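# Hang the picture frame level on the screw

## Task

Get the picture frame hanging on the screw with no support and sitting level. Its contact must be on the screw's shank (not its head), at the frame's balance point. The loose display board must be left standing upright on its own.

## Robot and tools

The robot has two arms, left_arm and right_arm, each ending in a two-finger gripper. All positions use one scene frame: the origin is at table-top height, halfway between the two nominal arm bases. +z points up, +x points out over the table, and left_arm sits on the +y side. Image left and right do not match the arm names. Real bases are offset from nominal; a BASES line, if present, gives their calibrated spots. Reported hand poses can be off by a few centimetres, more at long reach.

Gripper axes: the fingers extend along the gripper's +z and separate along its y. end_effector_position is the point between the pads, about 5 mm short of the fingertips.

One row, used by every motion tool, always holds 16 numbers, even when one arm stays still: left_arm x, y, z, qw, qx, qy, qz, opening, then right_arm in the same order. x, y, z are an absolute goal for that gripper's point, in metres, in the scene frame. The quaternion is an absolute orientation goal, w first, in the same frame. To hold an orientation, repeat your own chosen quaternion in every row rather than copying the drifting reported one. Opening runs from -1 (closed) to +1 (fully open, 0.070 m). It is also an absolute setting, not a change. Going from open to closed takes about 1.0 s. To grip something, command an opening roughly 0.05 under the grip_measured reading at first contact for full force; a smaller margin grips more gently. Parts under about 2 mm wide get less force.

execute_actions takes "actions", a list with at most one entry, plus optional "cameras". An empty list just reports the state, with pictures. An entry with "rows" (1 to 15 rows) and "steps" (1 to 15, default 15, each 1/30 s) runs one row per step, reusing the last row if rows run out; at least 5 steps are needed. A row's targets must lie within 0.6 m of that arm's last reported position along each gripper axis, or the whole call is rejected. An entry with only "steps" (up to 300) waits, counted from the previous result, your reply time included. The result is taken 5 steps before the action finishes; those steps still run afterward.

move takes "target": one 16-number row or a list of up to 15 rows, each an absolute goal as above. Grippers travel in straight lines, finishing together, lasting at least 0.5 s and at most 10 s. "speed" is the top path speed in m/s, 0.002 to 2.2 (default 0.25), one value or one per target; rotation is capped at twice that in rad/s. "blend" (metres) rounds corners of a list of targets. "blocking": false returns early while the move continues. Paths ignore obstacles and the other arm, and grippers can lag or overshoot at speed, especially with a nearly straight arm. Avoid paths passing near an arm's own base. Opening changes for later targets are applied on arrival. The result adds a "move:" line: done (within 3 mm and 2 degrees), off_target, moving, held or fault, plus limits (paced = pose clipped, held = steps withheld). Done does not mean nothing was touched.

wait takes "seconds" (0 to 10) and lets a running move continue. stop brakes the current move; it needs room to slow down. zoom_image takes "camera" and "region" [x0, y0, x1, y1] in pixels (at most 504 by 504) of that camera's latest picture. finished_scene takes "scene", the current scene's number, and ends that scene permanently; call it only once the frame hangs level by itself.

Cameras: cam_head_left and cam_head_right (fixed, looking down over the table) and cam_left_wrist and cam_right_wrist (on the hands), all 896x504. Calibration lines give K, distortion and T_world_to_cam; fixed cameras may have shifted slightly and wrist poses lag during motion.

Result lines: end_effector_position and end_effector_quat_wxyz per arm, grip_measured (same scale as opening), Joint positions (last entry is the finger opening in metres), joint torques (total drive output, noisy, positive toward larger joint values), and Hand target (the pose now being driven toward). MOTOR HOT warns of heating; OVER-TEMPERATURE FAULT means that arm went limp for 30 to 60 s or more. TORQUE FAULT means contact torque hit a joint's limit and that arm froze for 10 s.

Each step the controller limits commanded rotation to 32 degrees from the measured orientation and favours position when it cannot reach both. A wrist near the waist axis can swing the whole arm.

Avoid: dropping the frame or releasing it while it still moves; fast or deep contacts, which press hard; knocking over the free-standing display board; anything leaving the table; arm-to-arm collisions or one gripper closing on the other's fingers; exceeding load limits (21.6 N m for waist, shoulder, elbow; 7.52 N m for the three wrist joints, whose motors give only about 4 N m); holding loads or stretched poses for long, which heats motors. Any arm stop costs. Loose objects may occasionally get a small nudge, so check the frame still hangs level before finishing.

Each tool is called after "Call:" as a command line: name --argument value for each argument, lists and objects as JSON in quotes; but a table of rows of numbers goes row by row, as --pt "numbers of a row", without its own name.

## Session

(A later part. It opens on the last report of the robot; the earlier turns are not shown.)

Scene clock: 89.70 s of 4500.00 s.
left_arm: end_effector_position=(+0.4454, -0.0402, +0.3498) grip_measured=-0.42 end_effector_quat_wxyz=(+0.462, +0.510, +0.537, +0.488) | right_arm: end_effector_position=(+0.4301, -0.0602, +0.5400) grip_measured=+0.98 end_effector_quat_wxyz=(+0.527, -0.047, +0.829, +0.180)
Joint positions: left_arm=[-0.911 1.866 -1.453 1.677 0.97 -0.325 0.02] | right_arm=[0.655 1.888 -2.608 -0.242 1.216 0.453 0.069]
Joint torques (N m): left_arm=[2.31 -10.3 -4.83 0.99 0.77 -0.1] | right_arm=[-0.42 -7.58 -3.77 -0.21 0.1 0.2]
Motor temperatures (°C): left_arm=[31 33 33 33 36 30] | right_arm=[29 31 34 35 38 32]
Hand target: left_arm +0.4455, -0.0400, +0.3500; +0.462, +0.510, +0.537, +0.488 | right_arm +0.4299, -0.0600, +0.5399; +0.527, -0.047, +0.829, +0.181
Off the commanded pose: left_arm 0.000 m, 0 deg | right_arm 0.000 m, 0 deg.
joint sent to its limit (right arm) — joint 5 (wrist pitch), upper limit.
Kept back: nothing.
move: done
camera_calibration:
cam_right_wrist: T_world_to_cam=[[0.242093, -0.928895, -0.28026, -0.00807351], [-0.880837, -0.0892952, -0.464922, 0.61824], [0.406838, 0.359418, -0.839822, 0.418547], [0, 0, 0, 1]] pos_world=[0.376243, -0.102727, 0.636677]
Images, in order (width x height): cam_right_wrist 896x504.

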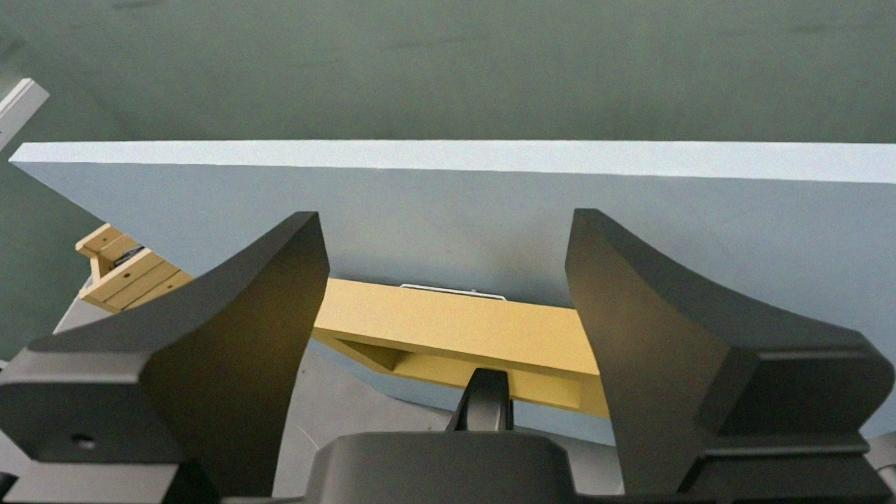

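Call:
move --pt "0.438 -0.04 0.3510 0.469 0.504 0.531 0.495 -0.5 0.43 -0.06 0.54 0.526 -0.047 0.830 0.180 1" --pt "0.405 -0.04 0.3510 0.469 0.504 0.531 0.495 -0.5 0.43 -0.06 0.54 0.526 -0.047 0.830 0.180 1" --speed 0.03

Call:
zoom_image --camera "cam_right_wrist" --region '[455, 275, 495, 310]'

Call:
zoom_image --camera "cam_right_wrist" --region '[390, 270, 530, 350]'

Scene clock: 94.30 s of 4500.00 s.
left_arm: end_effector_position=(+0.4048, -0.0401, +0.3511) grip_measured=-0.43 end_effector_quat_wxyz=(+0.469, +0.504, +0.531, +0.495) | right_arm: end_effector_position=(+0.4301, -0.0602, +0.5400) grip_measured=+0.98 end_effector_quat_wxyz=(+0.527, -0.047, +0.829, +0.180)
Joint positions: left_arm=[-1.006 1.789 -1.324 1.7 1.075 -0.392 0.02] | right_arm=[0.655 1.888 -2.608 -0.242 1.216 0.453 0.069]
Joint torques (N m): left_arm=[0.31 -9.1 -3.57 1.03 0.61 -0.24] | right_arm=[-0.45 -7.29 -3.79 -0.21 0.09 0.18]
Motor temperatures (°C): left_arm=[31 33 33 33 36 30] | right_arm=[29 31 34 35 38 32]
Hand target: left_arm +0.4050, -0.0400, +0.3510; +0.469, +0.504, +0.531, +0.495 | right_arm +0.4299, -0.0600, +0.5399; +0.527, -0.047, +0.829, +0.181
Off the commanded pose: left_arm 0.000 m, 0 deg | right_arm 0.000 m, 0 deg.
joint sent to its limit (right arm) — joint 5 (wrist pitch), upper limit.
Kept back: nothing.
move: done
camera_calibration:
cam_left_wrist: T_world_to_cam=[[-0.0478302, 0.0098727, -0.998807, 0.373937], [-0.601771, 0.797825, 0.0367033, 0.263268], [0.797235, 0.602809, -0.032219, -0.165562], [0, 0, 0, 1]] pos_world=[0.308304, -0.113931, 0.358493]
cam_right_wrist: T_world_to_cam=[[0.242093, -0.928895, -0.28026, -0.00807351], [-0.880837, -0.0892952, -0.464922, 0.61824], [0.406838, 0.359418, -0.839822, 0.418547], [0, 0, 0, 1]] pos_world=[0.376243, -0.102727, 0.636677]

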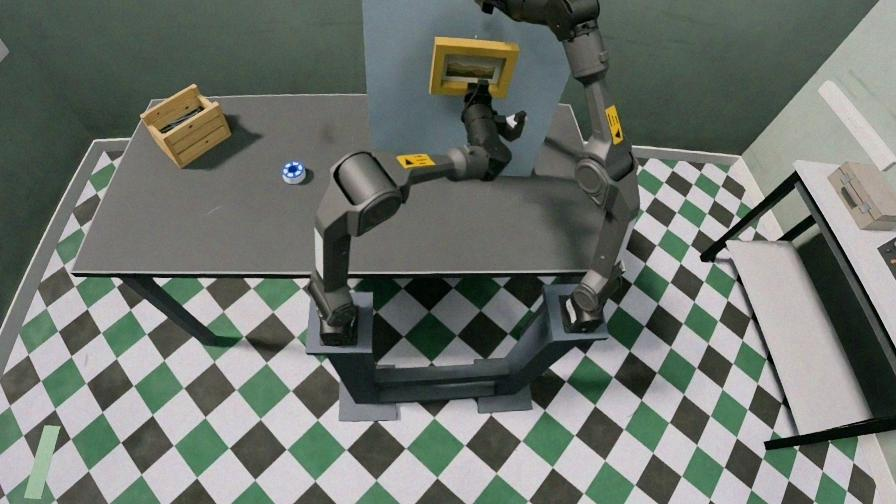

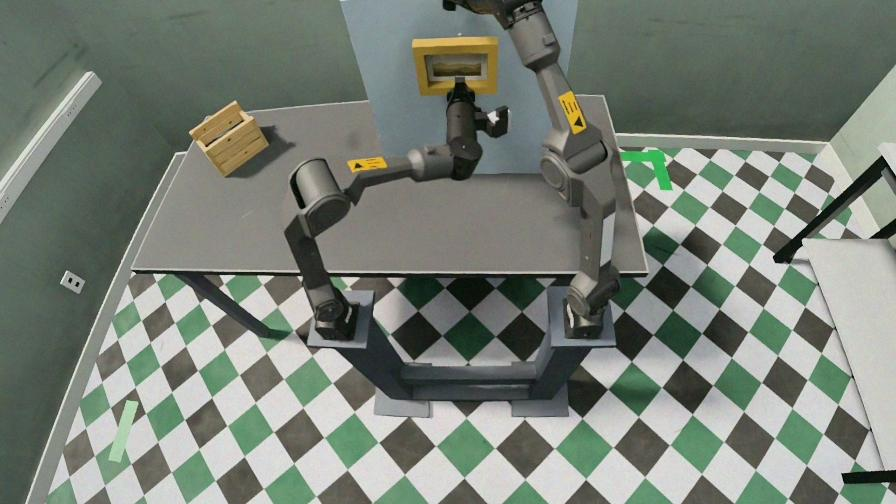

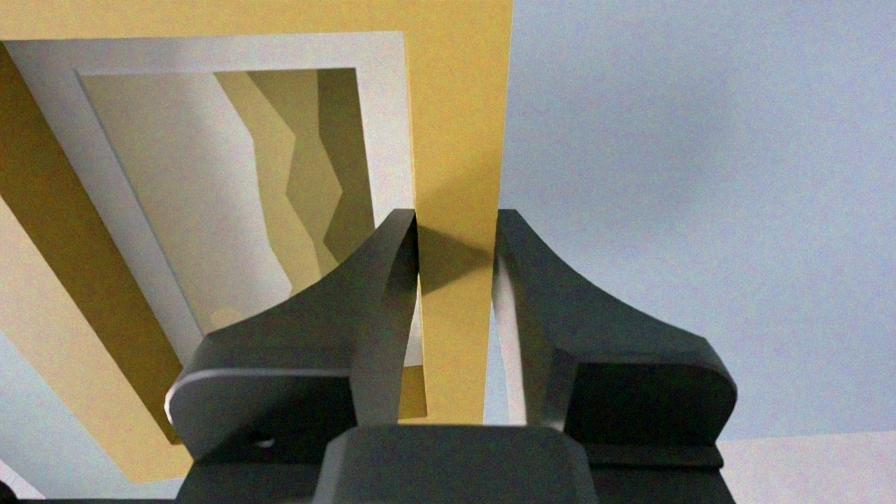

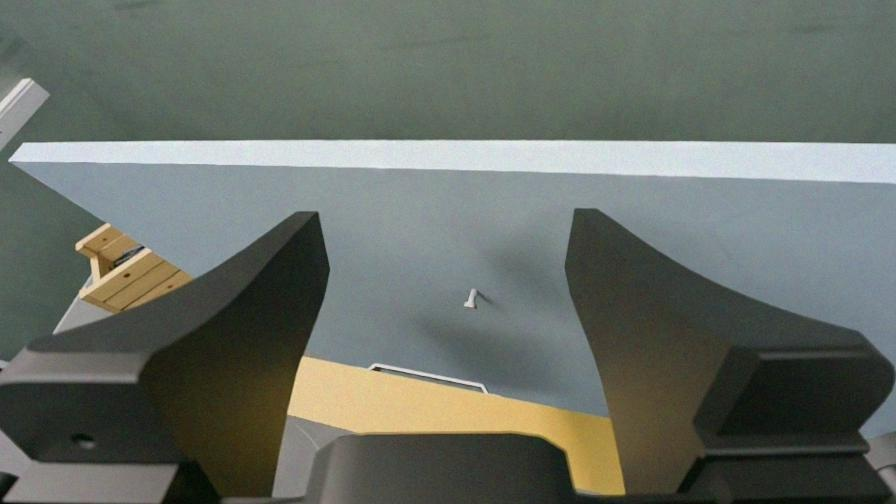

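Scaled by 12.600 from the camera's 896x504 image, which has a finer 1280x720 frame.

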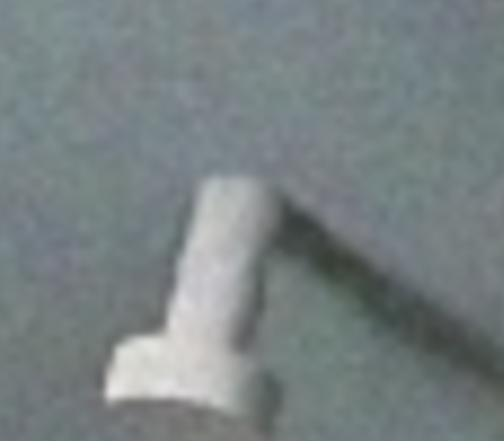

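Scaled by 3.600 from the camera's 896x504 image, which has a finer 1280x720 frame.

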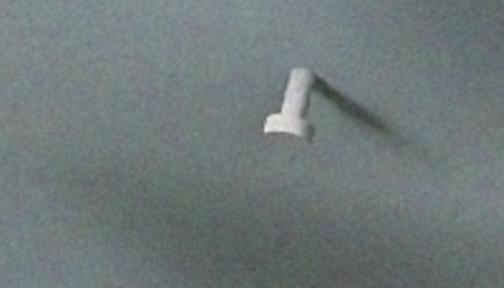

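Call:
move --pt "0.438 -0.0398 0.3510 0.469 0.504 0.531 0.495 -0.5 0.43 -0.06 0.54 0.526 -0.047 0.830 0.180 1" --pt "0.444 -0.0398 0.3510 0.469 0.504 0.531 0.495 -0.5 0.43 -0.06 0.54 0.526 -0.047 0.830 0.180 1" --speed '[0.04,0.02]' --cameras '["cam_right_wrist"]'

Call:
zoom_image --camera "cam_right_wrist" --region '[390, 275, 510, 315]'

Call:
zoom_image --camera "cam_right_wrist" --region '[455, 275, 495, 310]'

Scene clock: 96.60 s of 4500.00 s.
left_arm: end_effector_position=(+0.4440, -0.0399, +0.3511) grip_measured=-0.43 end_effector_quat_wxyz=(+0.469, +0.504, +0.531, +0.494) | right_arm: end_effector_position=(+0.4301, -0.0602, +0.5400) grip_measured=+0.98 end_effector_quat_wxyz=(+0.527, -0.047, +0.829, +0.180)
Joint positions: left_arm=[-0.914 1.865 -1.433 1.719 0.985 -0.367 0.02] | right_arm=[0.655 1.888 -2.608 -0.242 1.216 0.453 0.069]
Joint torques (N m): left_arm=[-0.16 -8.56 -4.04 1.13 0.61 -0.03] | right_arm=[-0.4 -7.18 -3.66 -0.22 0.09 0.16]
Motor temperatures (°C): left_arm=[31 33 33 33 36 30] | right_arm=[29 31 34 35 38 32]
Hand target: left_arm +0.4440, -0.0398, +0.3510; +0.469, +0.504, +0.531, +0.495 | right_arm +0.4299, -0.0600, +0.5399; +0.527, -0.047, +0.829, +0.181
Off the commanded pose: left_arm 0.000 m, 0 deg | right_arm 0.000 m, 0 deg.
joint sent to its limit (right arm) — joint 5 (wrist pitch), upper limit.
Kept back: nothing.
move: done
camera_calibration:
cam_right_wrist: T_world_to_cam=[[0.242093, -0.928895, -0.28026, -0.00807351], [-0.880837, -0.0892952, -0.464922, 0.61824], [0.406838, 0.359418, -0.839822, 0.418547], [0, 0, 0, 1]] pos_world=[0.376243, -0.102727, 0.636677]
Images, in order (width x height): cam_right_wrist 896x504.

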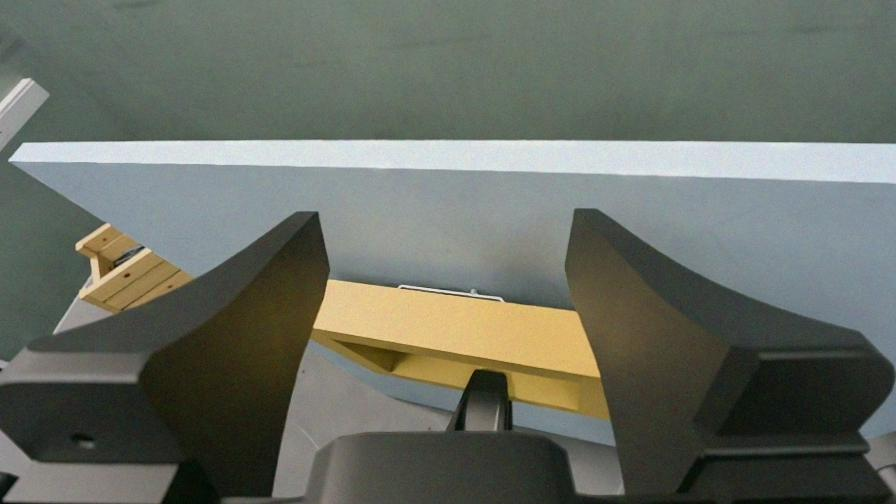

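Scaled by 4.200 from the camera's 896x504 image, which has a finer 1280x720 frame.

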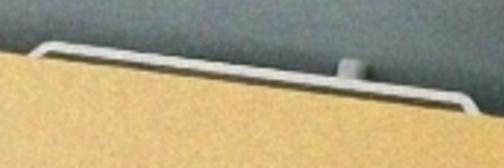

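Scaled by 12.600 from the camera's 896x504 image, which has a finer 1280x720 frame.

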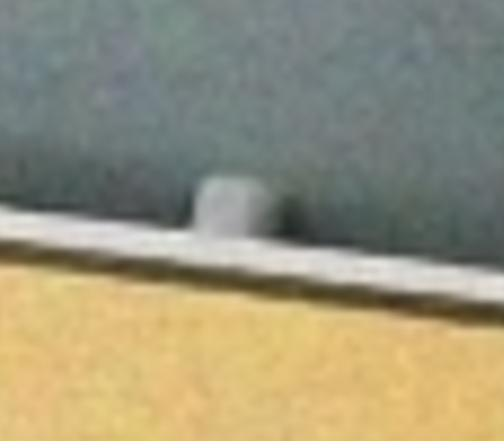

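Call:
move --pt "0.4455 -0.0404 0.3500 0.469 0.504 0.531 0.495 -0.5 0.43 -0.06 0.54 0.526 -0.047 0.830 0.180 1" --pt "0.4455 -0.0404 0.3435 0.469 0.504 0.531 0.495 -0.5 0.43 -0.06 0.54 0.526 -0.047 0.830 0.180 1" --speed '[0.02,0.015]' --cameras '["cam_right_wrist"]'

Call:
zoom_image --camera "cam_right_wrist" --region '[390, 275, 510, 315]'

Call:
zoom_image --camera "cam_right_wrist" --region '[455, 275, 495, 310]'

Scene clock: 98.17 s of 4500.00 s.
left_arm: end_effector_position=(+0.4453, -0.0405, +0.3440) grip_measured=-0.43 end_effector_quat_wxyz=(+0.469, +0.503, +0.531, +0.495) | right_arm: end_effector_position=(+0.4301, -0.0602, +0.5400) grip_measured=+0.98 end_effector_quat_wxyz=(+0.527, -0.047, +0.829, +0.180)
Joint positions: left_arm=[-0.912 1.876 -1.42 1.737 0.987 -0.397 0.02] | right_arm=[0.655 1.888 -2.608 -0.242 1.216 0.453 0.069]
Joint torques (N m): left_arm=[0.24 -8 -3.16 0.89 0.7 -0.13] | right_arm=[-0.37 -7.12 -3.63 -0.22 0.1 0.16]
Motor temperatures (°C): left_arm=[31 33 33 33 36 30] | right_arm=[29 31 34 35 38 32]
Hand target: left_arm +0.4455, -0.0404, +0.3435; +0.469, +0.504, +0.531, +0.495 | right_arm +0.4299, -0.0600, +0.5399; +0.527, -0.047, +0.829, +0.181
Off the commanded pose: left_arm 0.001 m, 0 deg | right_arm 0.000 m, 0 deg.
joint sent to its limit (right arm) — joint 5 (wrist pitch), upper limit.
Kept back: nothing.
move: done
camera_calibration:
cam_right_wrist: T_world_to_cam=[[0.242093, -0.928895, -0.28026, -0.00807351], [-0.880837, -0.0892952, -0.464922, 0.61824], [0.406838, 0.359418, -0.839822, 0.418547], [0, 0, 0, 1]] pos_world=[0.376243, -0.102727, 0.636677]
Images, in order (width x height): cam_right_wrist 896x504.

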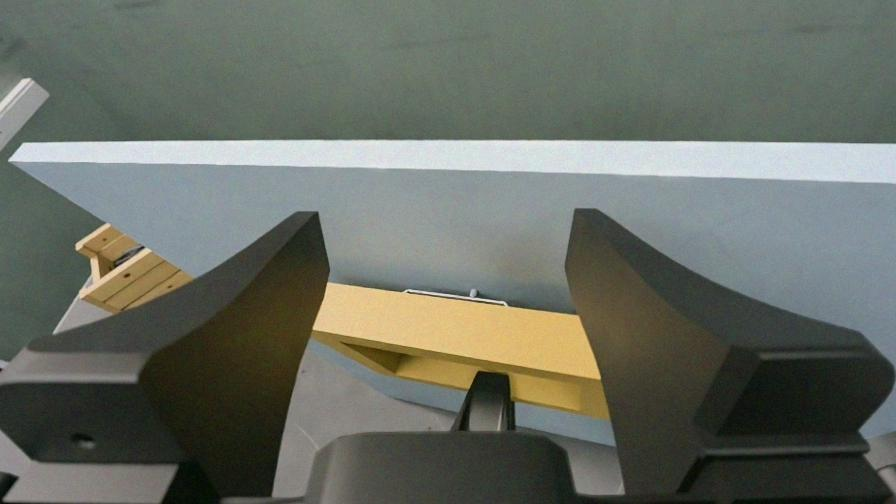

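Scaled by 4.200 from the camera's 896x504 image, which has a finer 1280x720 frame.

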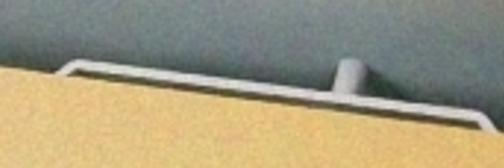

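Scaled by 12.600 from the camera's 896x504 image, which has a finer 1280x720 frame.

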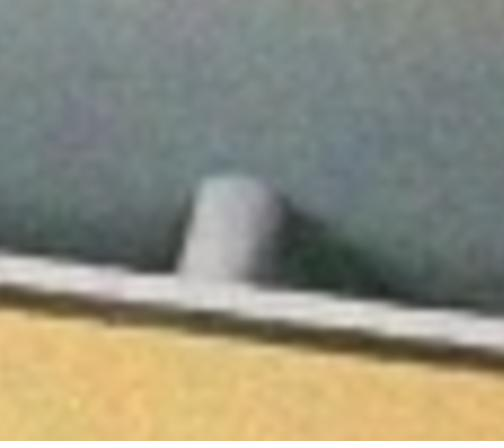

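Call:
move --pt "0.4450 -0.0400 0.3430 0.469 0.504 0.531 0.495 -0.5 0.43 -0.06 0.54 0.526 -0.047 0.830 0.180 1" --pt "0.4450 -0.0400 0.3430 0.469 0.504 0.531 0.495 -0.37 0.43 -0.06 0.54 0.526 -0.047 0.830 0.180 1" --speed '[0.02,0.015]' --cameras '["cam_left_wrist","cam_right_wrist"]'

Call:
zoom_image --camera "cam_right_wrist" --region '[390, 275, 510, 315]'

Call:
zoom_image --camera "cam_left_wrist" --region '[380, 150, 540, 300]'

Scene clock: 99.80 s of 4500.00 s.
left_arm: end_effector_position=(+0.4450, -0.0400, +0.3426) grip_measured=-0.37 end_effector_quat_wxyz=(+0.469, +0.504, +0.531, +0.495) | right_arm: end_effector_position=(+0.4301, -0.0602, +0.5400) grip_measured=+0.98 end_effector_quat_wxyz=(+0.527, -0.047, +0.829, +0.180)
Joint positions: left_arm=[-0.912 1.875 -1.414 1.738 0.987 -0.4 0.022] | right_arm=[0.655 1.888 -2.608 -0.242 1.216 0.453 0.069]
Joint torques (N m): left_arm=[-0.76 -7.77 -3.29 0.76 0.43 -0.11] | right_arm=[-0.38 -7.06 -3.57 -0.22 0.1 0.15]
Motor temperatures (°C): left_arm=[31 33 33 33 36 30] | right_arm=[29 31 34 35 38 32]
Hand target: left_arm +0.4450, -0.0400, +0.3430; +0.469, +0.504, +0.531, +0.495 | right_arm +0.4299, -0.0600, +0.5399; +0.527, -0.047, +0.829, +0.181
Off the commanded pose: left_arm 0.000 m, 0 deg | right_arm 0.000 m, 0 deg.
joint sent to its limit (right arm) — joint 5 (wrist pitch), upper limit.
Kept back: nothing.
move: done
camera_calibration:
cam_left_wrist: T_world_to_cam=[[-0.0490893, 0.0100418, -0.998744, 0.368005], [-0.601517, 0.797975, 0.0375884, 0.287383], [0.79735, 0.602607, -0.0331317, -0.197622], [0, 0, 0, 1]] pos_world=[0.348505, -0.113931, 0.350193]
cam_right_wrist: T_world_to_cam=[[0.242093, -0.928895, -0.28026, -0.00807351], [-0.880837, -0.0892952, -0.464922, 0.61824], [0.406838, 0.359418, -0.839822, 0.418547], [0, 0, 0, 1]] pos_world=[0.376243, -0.102727, 0.636677]
Images, in order (width x height): cam_left_wrist 896x504, cam_right_wrist 896x504.

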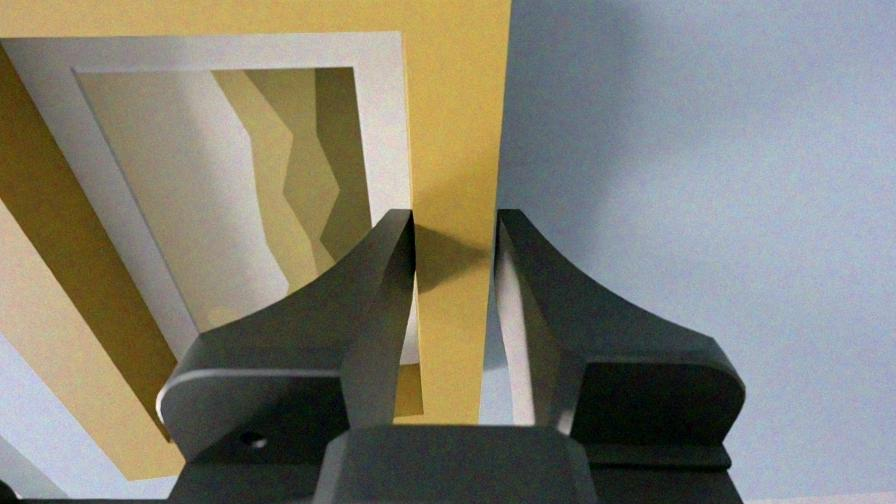

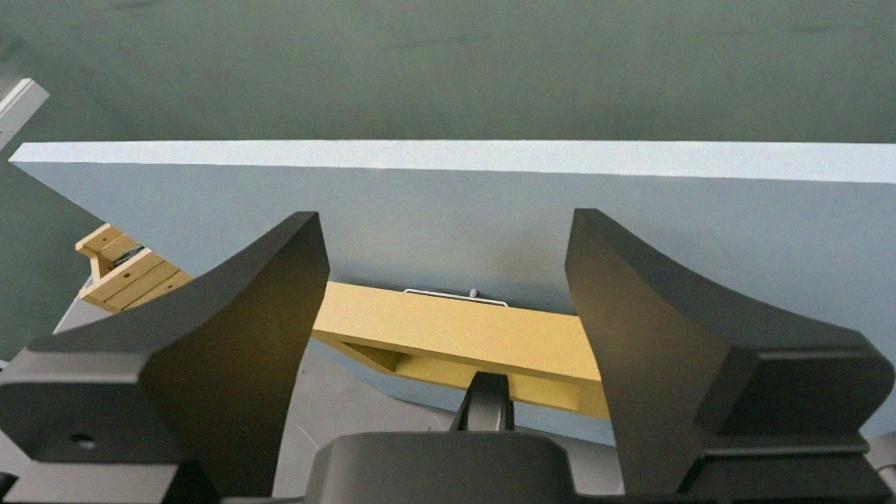

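Scaled by 4.200 from the camera's 896x504 image, which has a finer 1280x720 frame.

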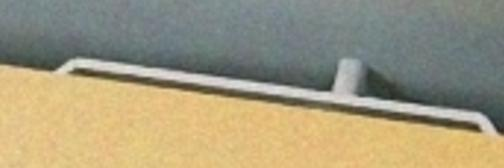

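Scaled by 3.150 from the camera's 896x504 image, which has a finer 1280x720 frame.

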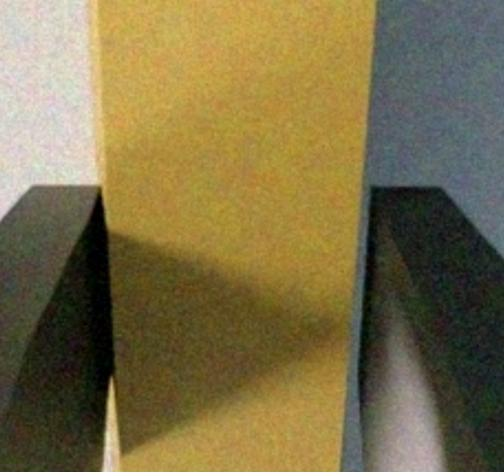

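Call:
move --pt "0.4450 -0.0400 0.3432 0.469 0.504 0.531 0.495 -0.2 0.43 -0.06 0.54 0.526 -0.047 0.830 0.180 1" --pt "0.4450 -0.0400 0.3445 0.469 0.504 0.531 0.495 0.1 0.43 -0.06 0.54 0.526 -0.047 0.830 0.180 1" --speed '[0.02,0.015]'

Call:
zoom_image --camera "cam_right_wrist" --region '[390, 275, 510, 315]'

Call:
zoom_image --camera "cam_left_wrist" --region '[380, 150, 540, 300]'

Call:
zoom_image --camera "cam_head_right" --region '[400, 15, 510, 103]'

Call:
zoom_image --camera "cam_right_wrist" --region '[455, 275, 495, 310]'

Scene clock: 102.10 s of 4500.00 s.
left_arm: end_effector_position=(+0.4451, -0.0400, +0.3443) grip_measured=+0.10 end_effector_quat_wxyz=(+0.469, +0.504, +0.531, +0.495) | right_arm: end_effector_position=(+0.4301, -0.0602, +0.5400) grip_measured=+0.98 end_effector_quat_wxyz=(+0.527, -0.047, +0.829, +0.180)
Joint positions: left_arm=[-0.912 1.874 -1.419 1.735 0.987 -0.394 0.038] | right_arm=[0.655 1.888 -2.608 -0.242 1.216 0.453 0.069]
Joint torques (N m): left_arm=[-0.69 -9.13 -3.51 0.57 0.22 -0.06] | right_arm=[-0.37 -7.03 -3.45 -0.23 0.09 0.14]
Motor temperatures (°C): left_arm=[31 33 33 33 36 30] | right_arm=[29 31 34 35 38 32]
Hand target: left_arm +0.4450, -0.0400, +0.3445; +0.469, +0.504, +0.531, +0.495 | right_arm +0.4299, -0.0600, +0.5399; +0.527, -0.047, +0.829, +0.181
Off the commanded pose: left_arm 0.000 m, 0 deg | right_arm 0.000 m, 0 deg.
joint sent to its limit (right arm) — joint 5 (wrist pitch), upper limit.
Kept back: nothing.
move: done
camera_calibration:
cam_left_wrist: T_world_to_cam=[[-0.0481347, 0.00974752, -0.998793, 0.369259], [-0.602093, 0.797577, 0.0368004, 0.287815], [0.796974, 0.603138, -0.0325223, -0.197671], [0, 0, 0, 1]] pos_world=[0.348604, -0.113931, 0.351793]
cam_right_wrist: T_world_to_cam=[[0.242093, -0.928895, -0.28026, -0.00807351], [-0.880837, -0.0892952, -0.464922, 0.61824], [0.406838, 0.359418, -0.839822, 0.418547], [0, 0, 0, 1]] pos_world=[0.376243, -0.102727, 0.636677]

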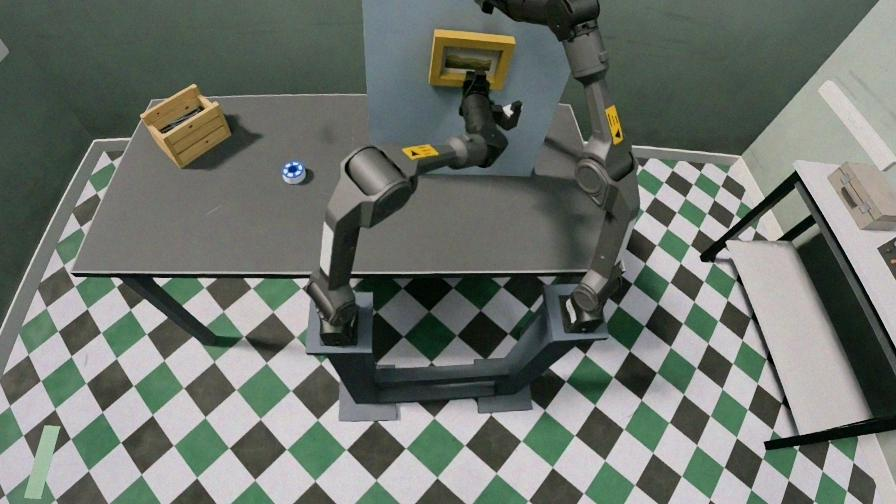

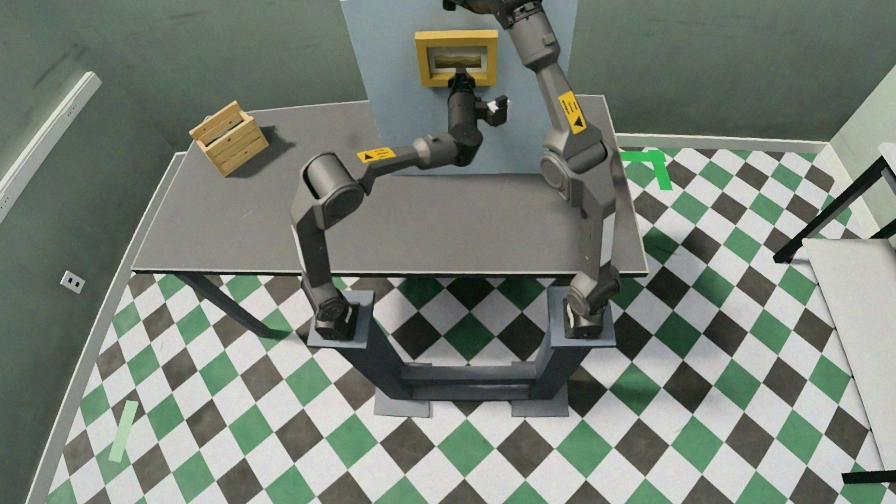

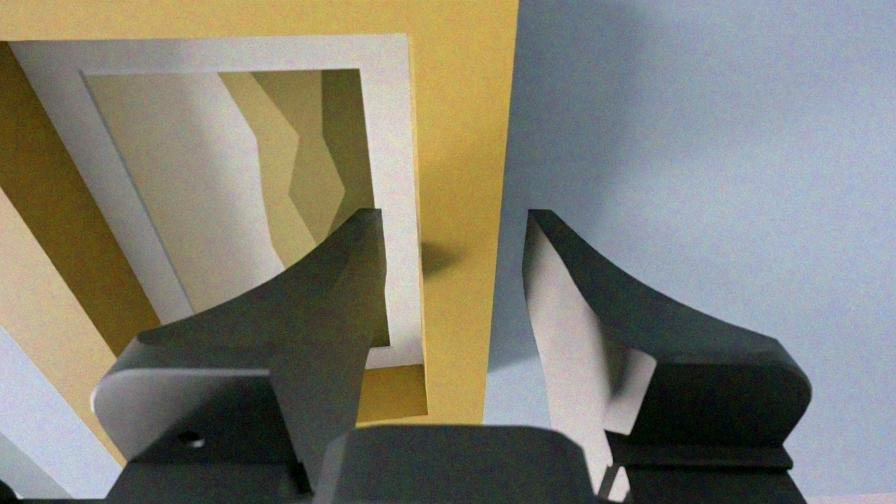

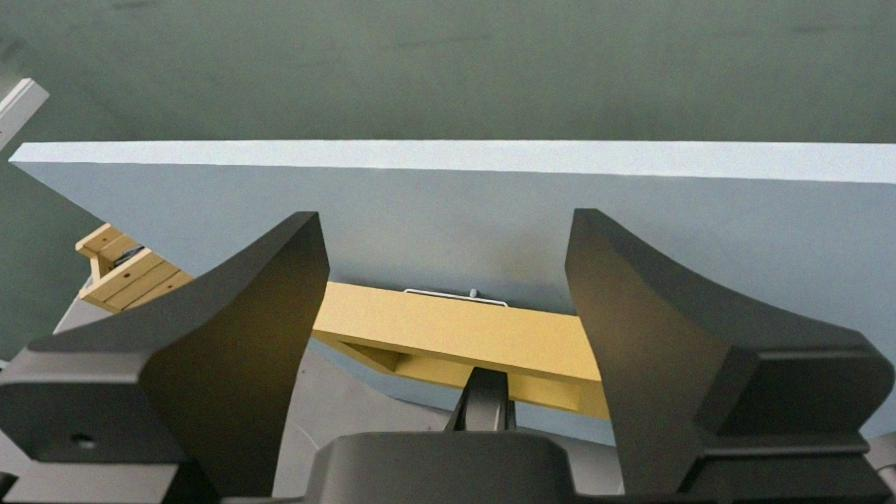

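Scaled by 4.200 from the camera's 896x504 image, which has a finer 1280x720 frame.

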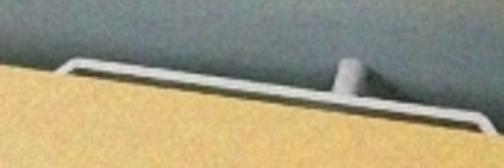

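Scaled by 3.150 from the camera's 896x504 image, which has a finer 1280x720 frame.

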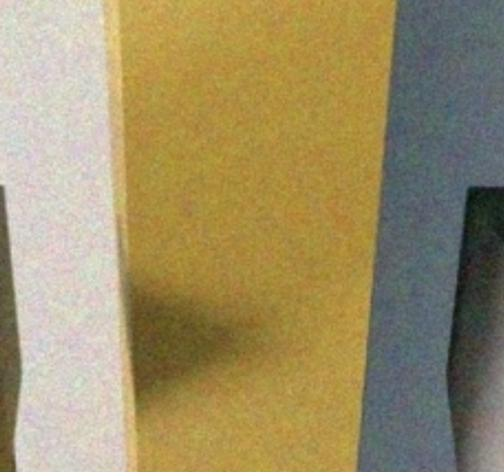

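Scaled by 4.582 from the camera's 896x504 image, which has a finer 1280x720 frame.

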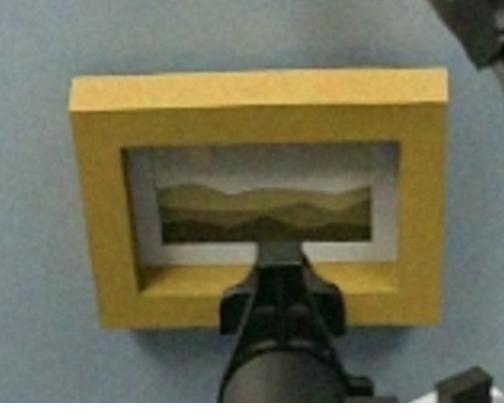

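Scaled by 12.600 from the camera's 896x504 image, which has a finer 1280x720 frame.

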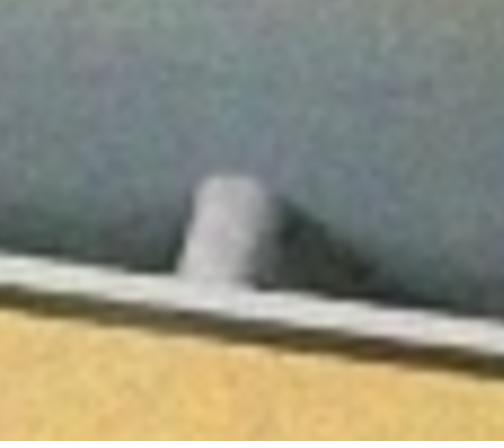

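Call:
move --pt "0.4450 -0.0400 0.3443 0.469 0.504 0.531 0.495 0.4 0.43 -0.06 0.54 0.526 -0.047 0.830 0.180 1" --pt "0.32 -0.04 0.3445 0.479 0.523 0.523 0.473 0.4 0.43 -0.06 0.54 0.526 -0.047 0.830 0.180 1" --speed '[0.03,0.08]'

Call:
zoom_image --camera "cam_right_wrist" --region '[390, 275, 510, 315]'

Call:
zoom_image --camera "cam_left_wrist" --region '[370, 0, 520, 280]'

Call:
zoom_image --camera "cam_head_right" --region '[400, 15, 510, 103]'

Call:
zoom_image --camera "cam_head_left" --region '[420, 20, 520, 100]'

Scene clock: 105.27 s of 4500.00 s.
left_arm: end_effector_position=(+0.3194, -0.0401, +0.3446) grip_measured=+0.40 end_effector_quat_wxyz=(+0.479, +0.523, +0.523, +0.473) | right_arm: end_effector_position=(+0.4301, -0.0602, +0.5400) grip_measured=+0.98 end_effector_quat_wxyz=(+0.527, -0.047, +0.829, +0.180)
Joint positions: left_arm=[-1.232 1.627 -1.104 1.63 1.223 -0.437 0.049] | right_arm=[0.655 1.888 -2.608 -0.242 1.216 0.453 0.069]
Joint torques (N m): left_arm=[0.38 -6.47 -3.01 0.86 0.39 -0.25] | right_arm=[-0.34 -6.96 -3.25 -0.24 0.09 0.14]
Motor temperatures (°C): left_arm=[31 33 33 33 36 30] | right_arm=[29 31 34 35 38 32]
Hand target: left_arm +0.3200, -0.0400, +0.3445; +0.479, +0.523, +0.523, +0.473 | right_arm +0.4299, -0.0600, +0.5399; +0.527, -0.047, +0.829, +0.181
Off the commanded pose: left_arm 0.001 m, 0 deg | right_arm 0.000 m, 0 deg.
joint sent to its limit (right arm) — joint 5 (wrist pitch), upper limit.
Kept back: nothing.
move: done
camera_calibration:
cam_left_wrist: T_world_to_cam=[[-0.0707398, 0.00516165, -0.997481, 0.370035], [-0.552455, 0.832407, 0.0434867, 0.195549], [0.830535, 0.55414, -0.0560327, -0.102037], [0, 0, 0, 1]] pos_world=[0.218954, -0.108143, 0.354882]
cam_right_wrist: T_world_to_cam=[[0.242093, -0.928895, -0.28026, -0.00807351], [-0.880837, -0.0892952, -0.464922, 0.61824], [0.406838, 0.359418, -0.839822, 0.418547], [0, 0, 0, 1]] pos_world=[0.376243, -0.102727, 0.636677]

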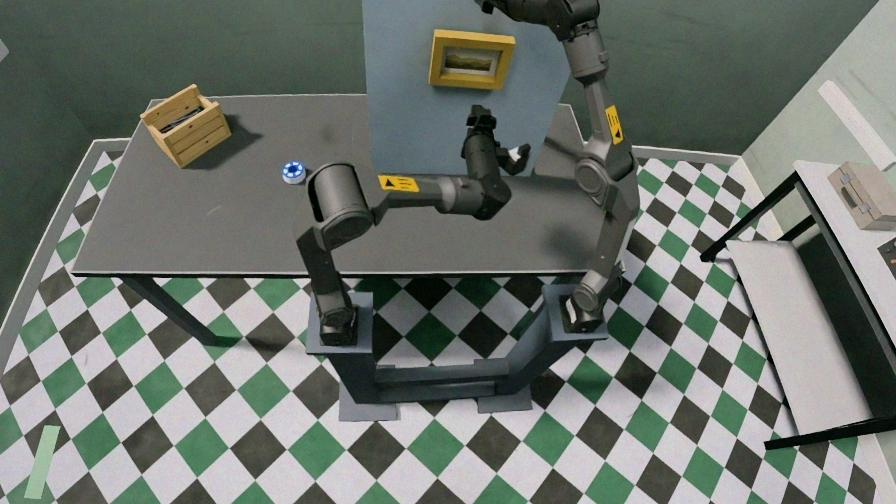

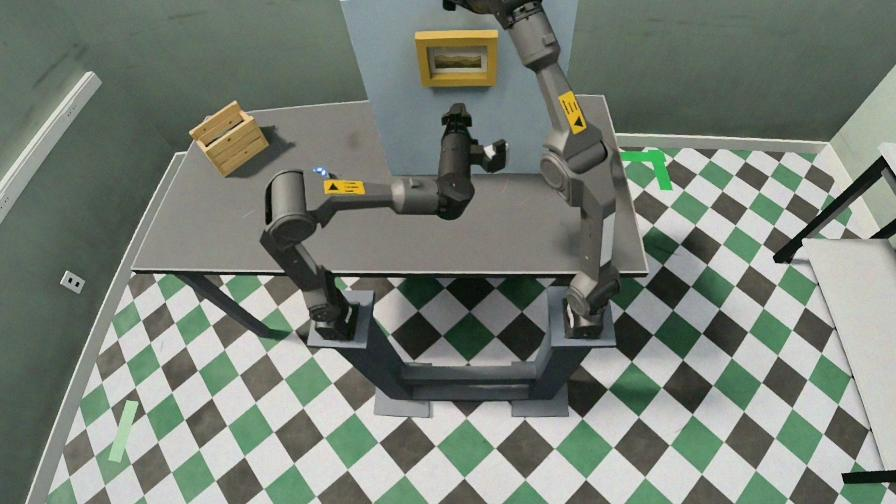

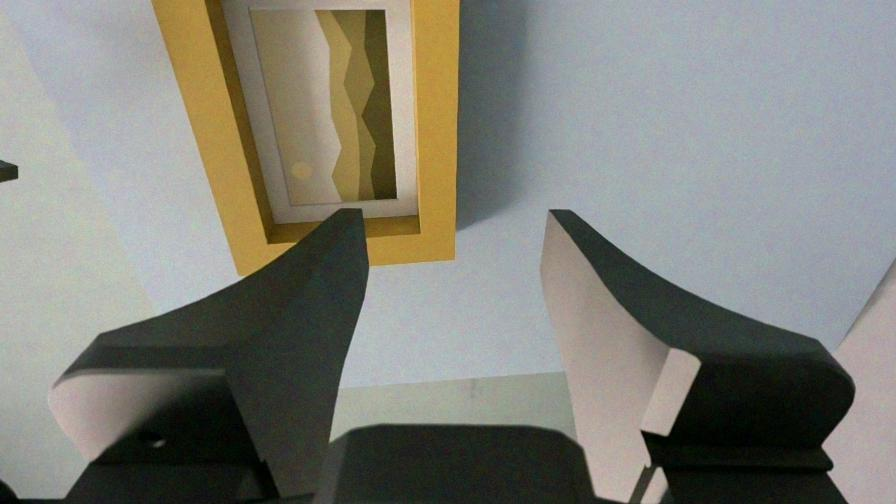

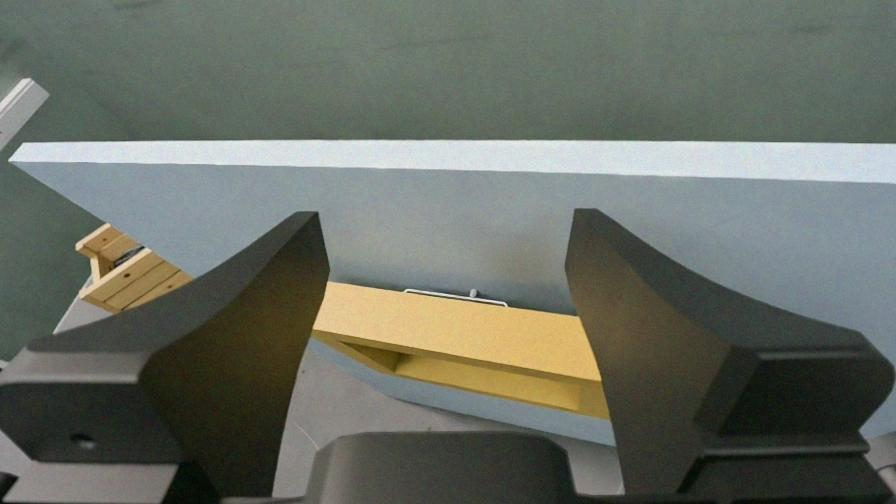

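Scaled by 4.200 from the camera's 896x504 image, which has a finer 1280x720 frame.

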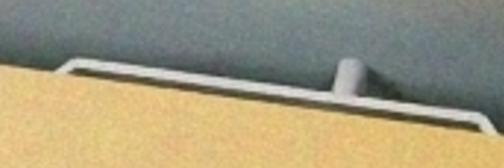

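Scaled by 1.800 from the camera's 896x504 image, which has a finer 1280x720 frame.

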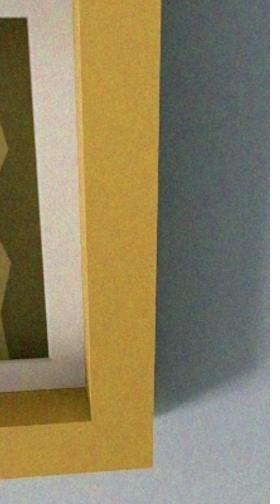

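Scaled by 4.582 from the camera's 896x504 image, which has a finer 1280x720 frame.

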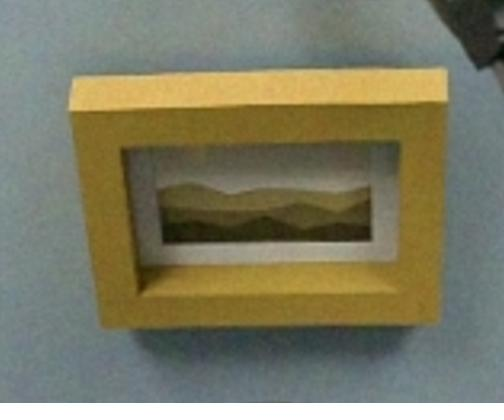

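Scaled by 5.040 from the camera's 896x504 image, which has a finer 1280x720 frame.

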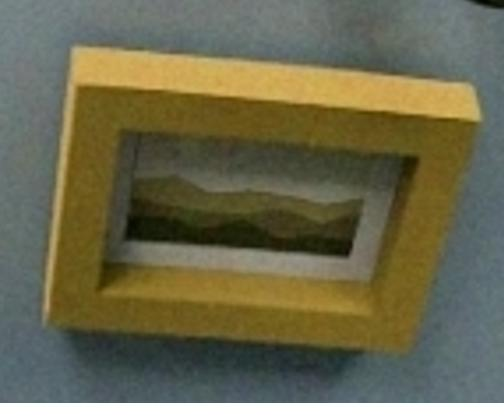

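Call:
move --pt "0.42 -0.04 0.3432 0.469 0.504 0.531 0.495 0.4 0.43 -0.06 0.54 0.526 -0.047 0.830 0.180 1" --pt "0.445 -0.04 0.3430 0.469 0.504 0.531 0.495 0.4 0.43 -0.06 0.54 0.526 -0.047 0.830 0.180 1" --pt "0.445 -0.04 0.3430 0.469 0.504 0.531 0.495 -0.25 0.43 -0.06 0.54 0.526 -0.047 0.830 0.180 1" --speed '[0.1,0.06,0.05]' --cameras '["cam_left_wrist"]'

Call:
zoom_image --camera "cam_left_wrist" --region '[380, 150, 540, 300]'

Scene clock: 108.57 s of 4500.00 s.
left_arm: end_effector_position=(+0.4452, -0.0402, +0.3426) grip_measured=-0.25 end_effector_quat_wxyz=(+0.469, +0.504, +0.531, +0.495) | right_arm: end_effector_position=(+0.4301, -0.0602, +0.5400) grip_measured=+0.98 end_effector_quat_wxyz=(+0.527, -0.047, +0.829, +0.180)
Joint positions: left_arm=[-0.912 1.876 -1.416 1.738 0.987 -0.4 0.026] | right_arm=[0.655 1.888 -2.608 -0.242 1.216 0.453 0.069]
Joint torques (N m): left_arm=[-0.74 -8.75 -2.5 0.62 0.58 -0.2] | right_arm=[-0.32 -6.84 -3.13 -0.23 0.09 0.12]
Motor temperatures (°C): left_arm=[31 33 33 33 36 30] | right_arm=[29 31 34 34 38 32]
Hand target: left_arm +0.4450, -0.0400, +0.3430; +0.469, +0.504, +0.531, +0.495 | right_arm +0.4299, -0.0600, +0.5399; +0.527, -0.047, +0.829, +0.181
Off the commanded pose: left_arm 0.000 m, 0 deg | right_arm 0.000 m, 0 deg.
joint sent to its limit (right arm) — joint 5 (wrist pitch), upper limit.
Kept back: nothing.
move: done
camera_calibration:
cam_left_wrist: T_world_to_cam=[[-0.0488096, 0.0100066, -0.998758, 0.36782], [-0.601535, 0.797971, 0.0373921, 0.287661], [0.797354, 0.602613, -0.0329293, -0.197796], [0, 0, 0, 1]] pos_world=[0.348705, -0.114031, 0.350093]
Images, in order (width x height): cam_left_wrist 896x504.

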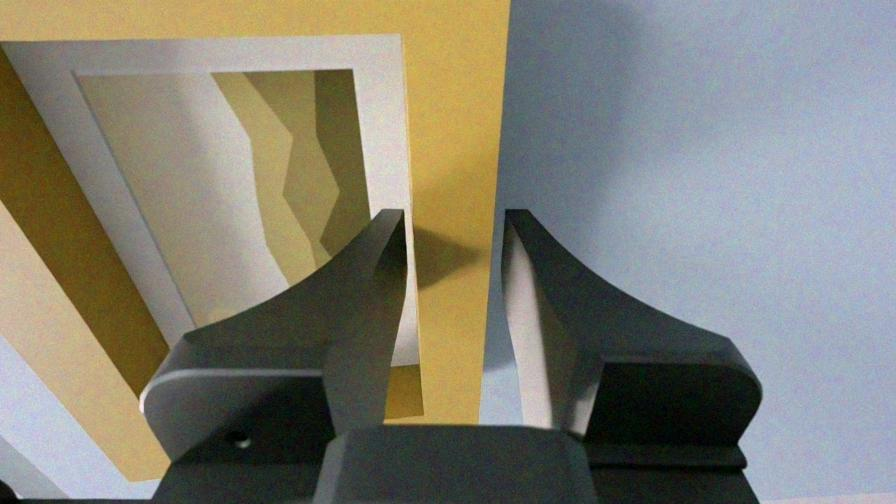

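Scaled by 3.150 from the camera's 896x504 image, which has a finer 1280x720 frame.

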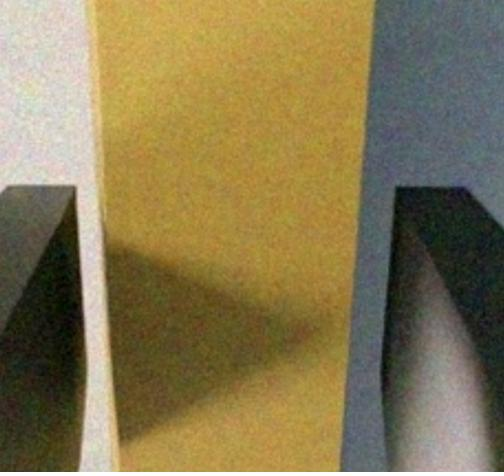

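Call:
move --pt "0.445 -0.0400 0.3430 0.469 0.504 0.531 0.495 -0.46 0.43 -0.06 0.54 0.526 -0.047 0.830 0.180 1" --pt "0.445 -0.0400 0.3455 0.469 0.504 0.531 0.495 -0.48 0.43 -0.06 0.54 0.526 -0.047 0.830 0.180 1" --pt "0.445 -0.0393 0.3455 0.469 0.504 0.531 0.495 -0.48 0.43 -0.06 0.54 0.526 -0.047 0.830 0.180 1" --speed 0.015 --cameras '["cam_right_wrist"]'

Call:
zoom_image --camera "cam_right_wrist" --region '[390, 275, 510, 315]'

Scene clock: 111.50 s of 4500.00 s.
left_arm: end_effector_position=(+0.4450, -0.0392, +0.3458) grip_measured=-0.43 end_effector_quat_wxyz=(+0.469, +0.503, +0.531, +0.495) | right_arm: end_effector_position=(+0.4301, -0.0602, +0.5400) grip_measured=+0.98 end_effector_quat_wxyz=(+0.527, -0.047, +0.829, +0.180)
Joint positions: left_arm=[-0.911 1.87 -1.42 1.733 0.986 -0.39 0.02] | right_arm=[0.655 1.888 -2.608 -0.242 1.216 0.453 0.069]
Joint torques (N m): left_arm=[1.1 -9.85 -3.43 0.97 0.47 -0.26] | right_arm=[-0.3 -6.79 -2.93 -0.24 0.09 0.11]
Motor temperatures (°C): left_arm=[31 33 33 33 36 30] | right_arm=[29 31 34 34 38 32]
Hand target: left_arm +0.4450, -0.0393, +0.3455; +0.469, +0.504, +0.531, +0.495 | right_arm +0.4299, -0.0600, +0.5399; +0.527, -0.047, +0.829, +0.181
Off the commanded pose: left_arm 0.000 m, 0 deg | right_arm 0.000 m, 0 deg.
joint sent to its limit (right arm) — joint 5 (wrist pitch), upper limit.
Kept back: nothing.
move: done
camera_calibration:
cam_right_wrist: T_world_to_cam=[[0.242093, -0.928895, -0.28026, -0.00807351], [-0.880837, -0.0892952, -0.464922, 0.61824], [0.406838, 0.359418, -0.839822, 0.418547], [0, 0, 0, 1]] pos_world=[0.376243, -0.102727, 0.636677]
Images, in order (width x height): cam_right_wrist 896x504.

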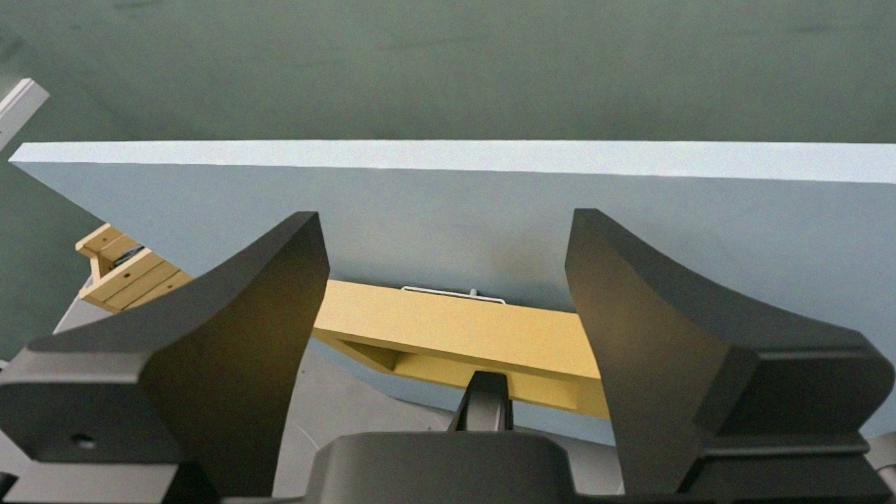

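Scaled by 4.200 from the camera's 896x504 image, which has a finer 1280x720 frame.

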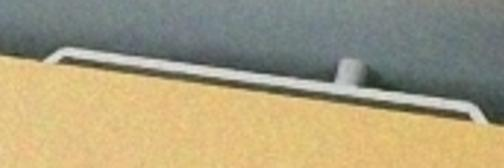

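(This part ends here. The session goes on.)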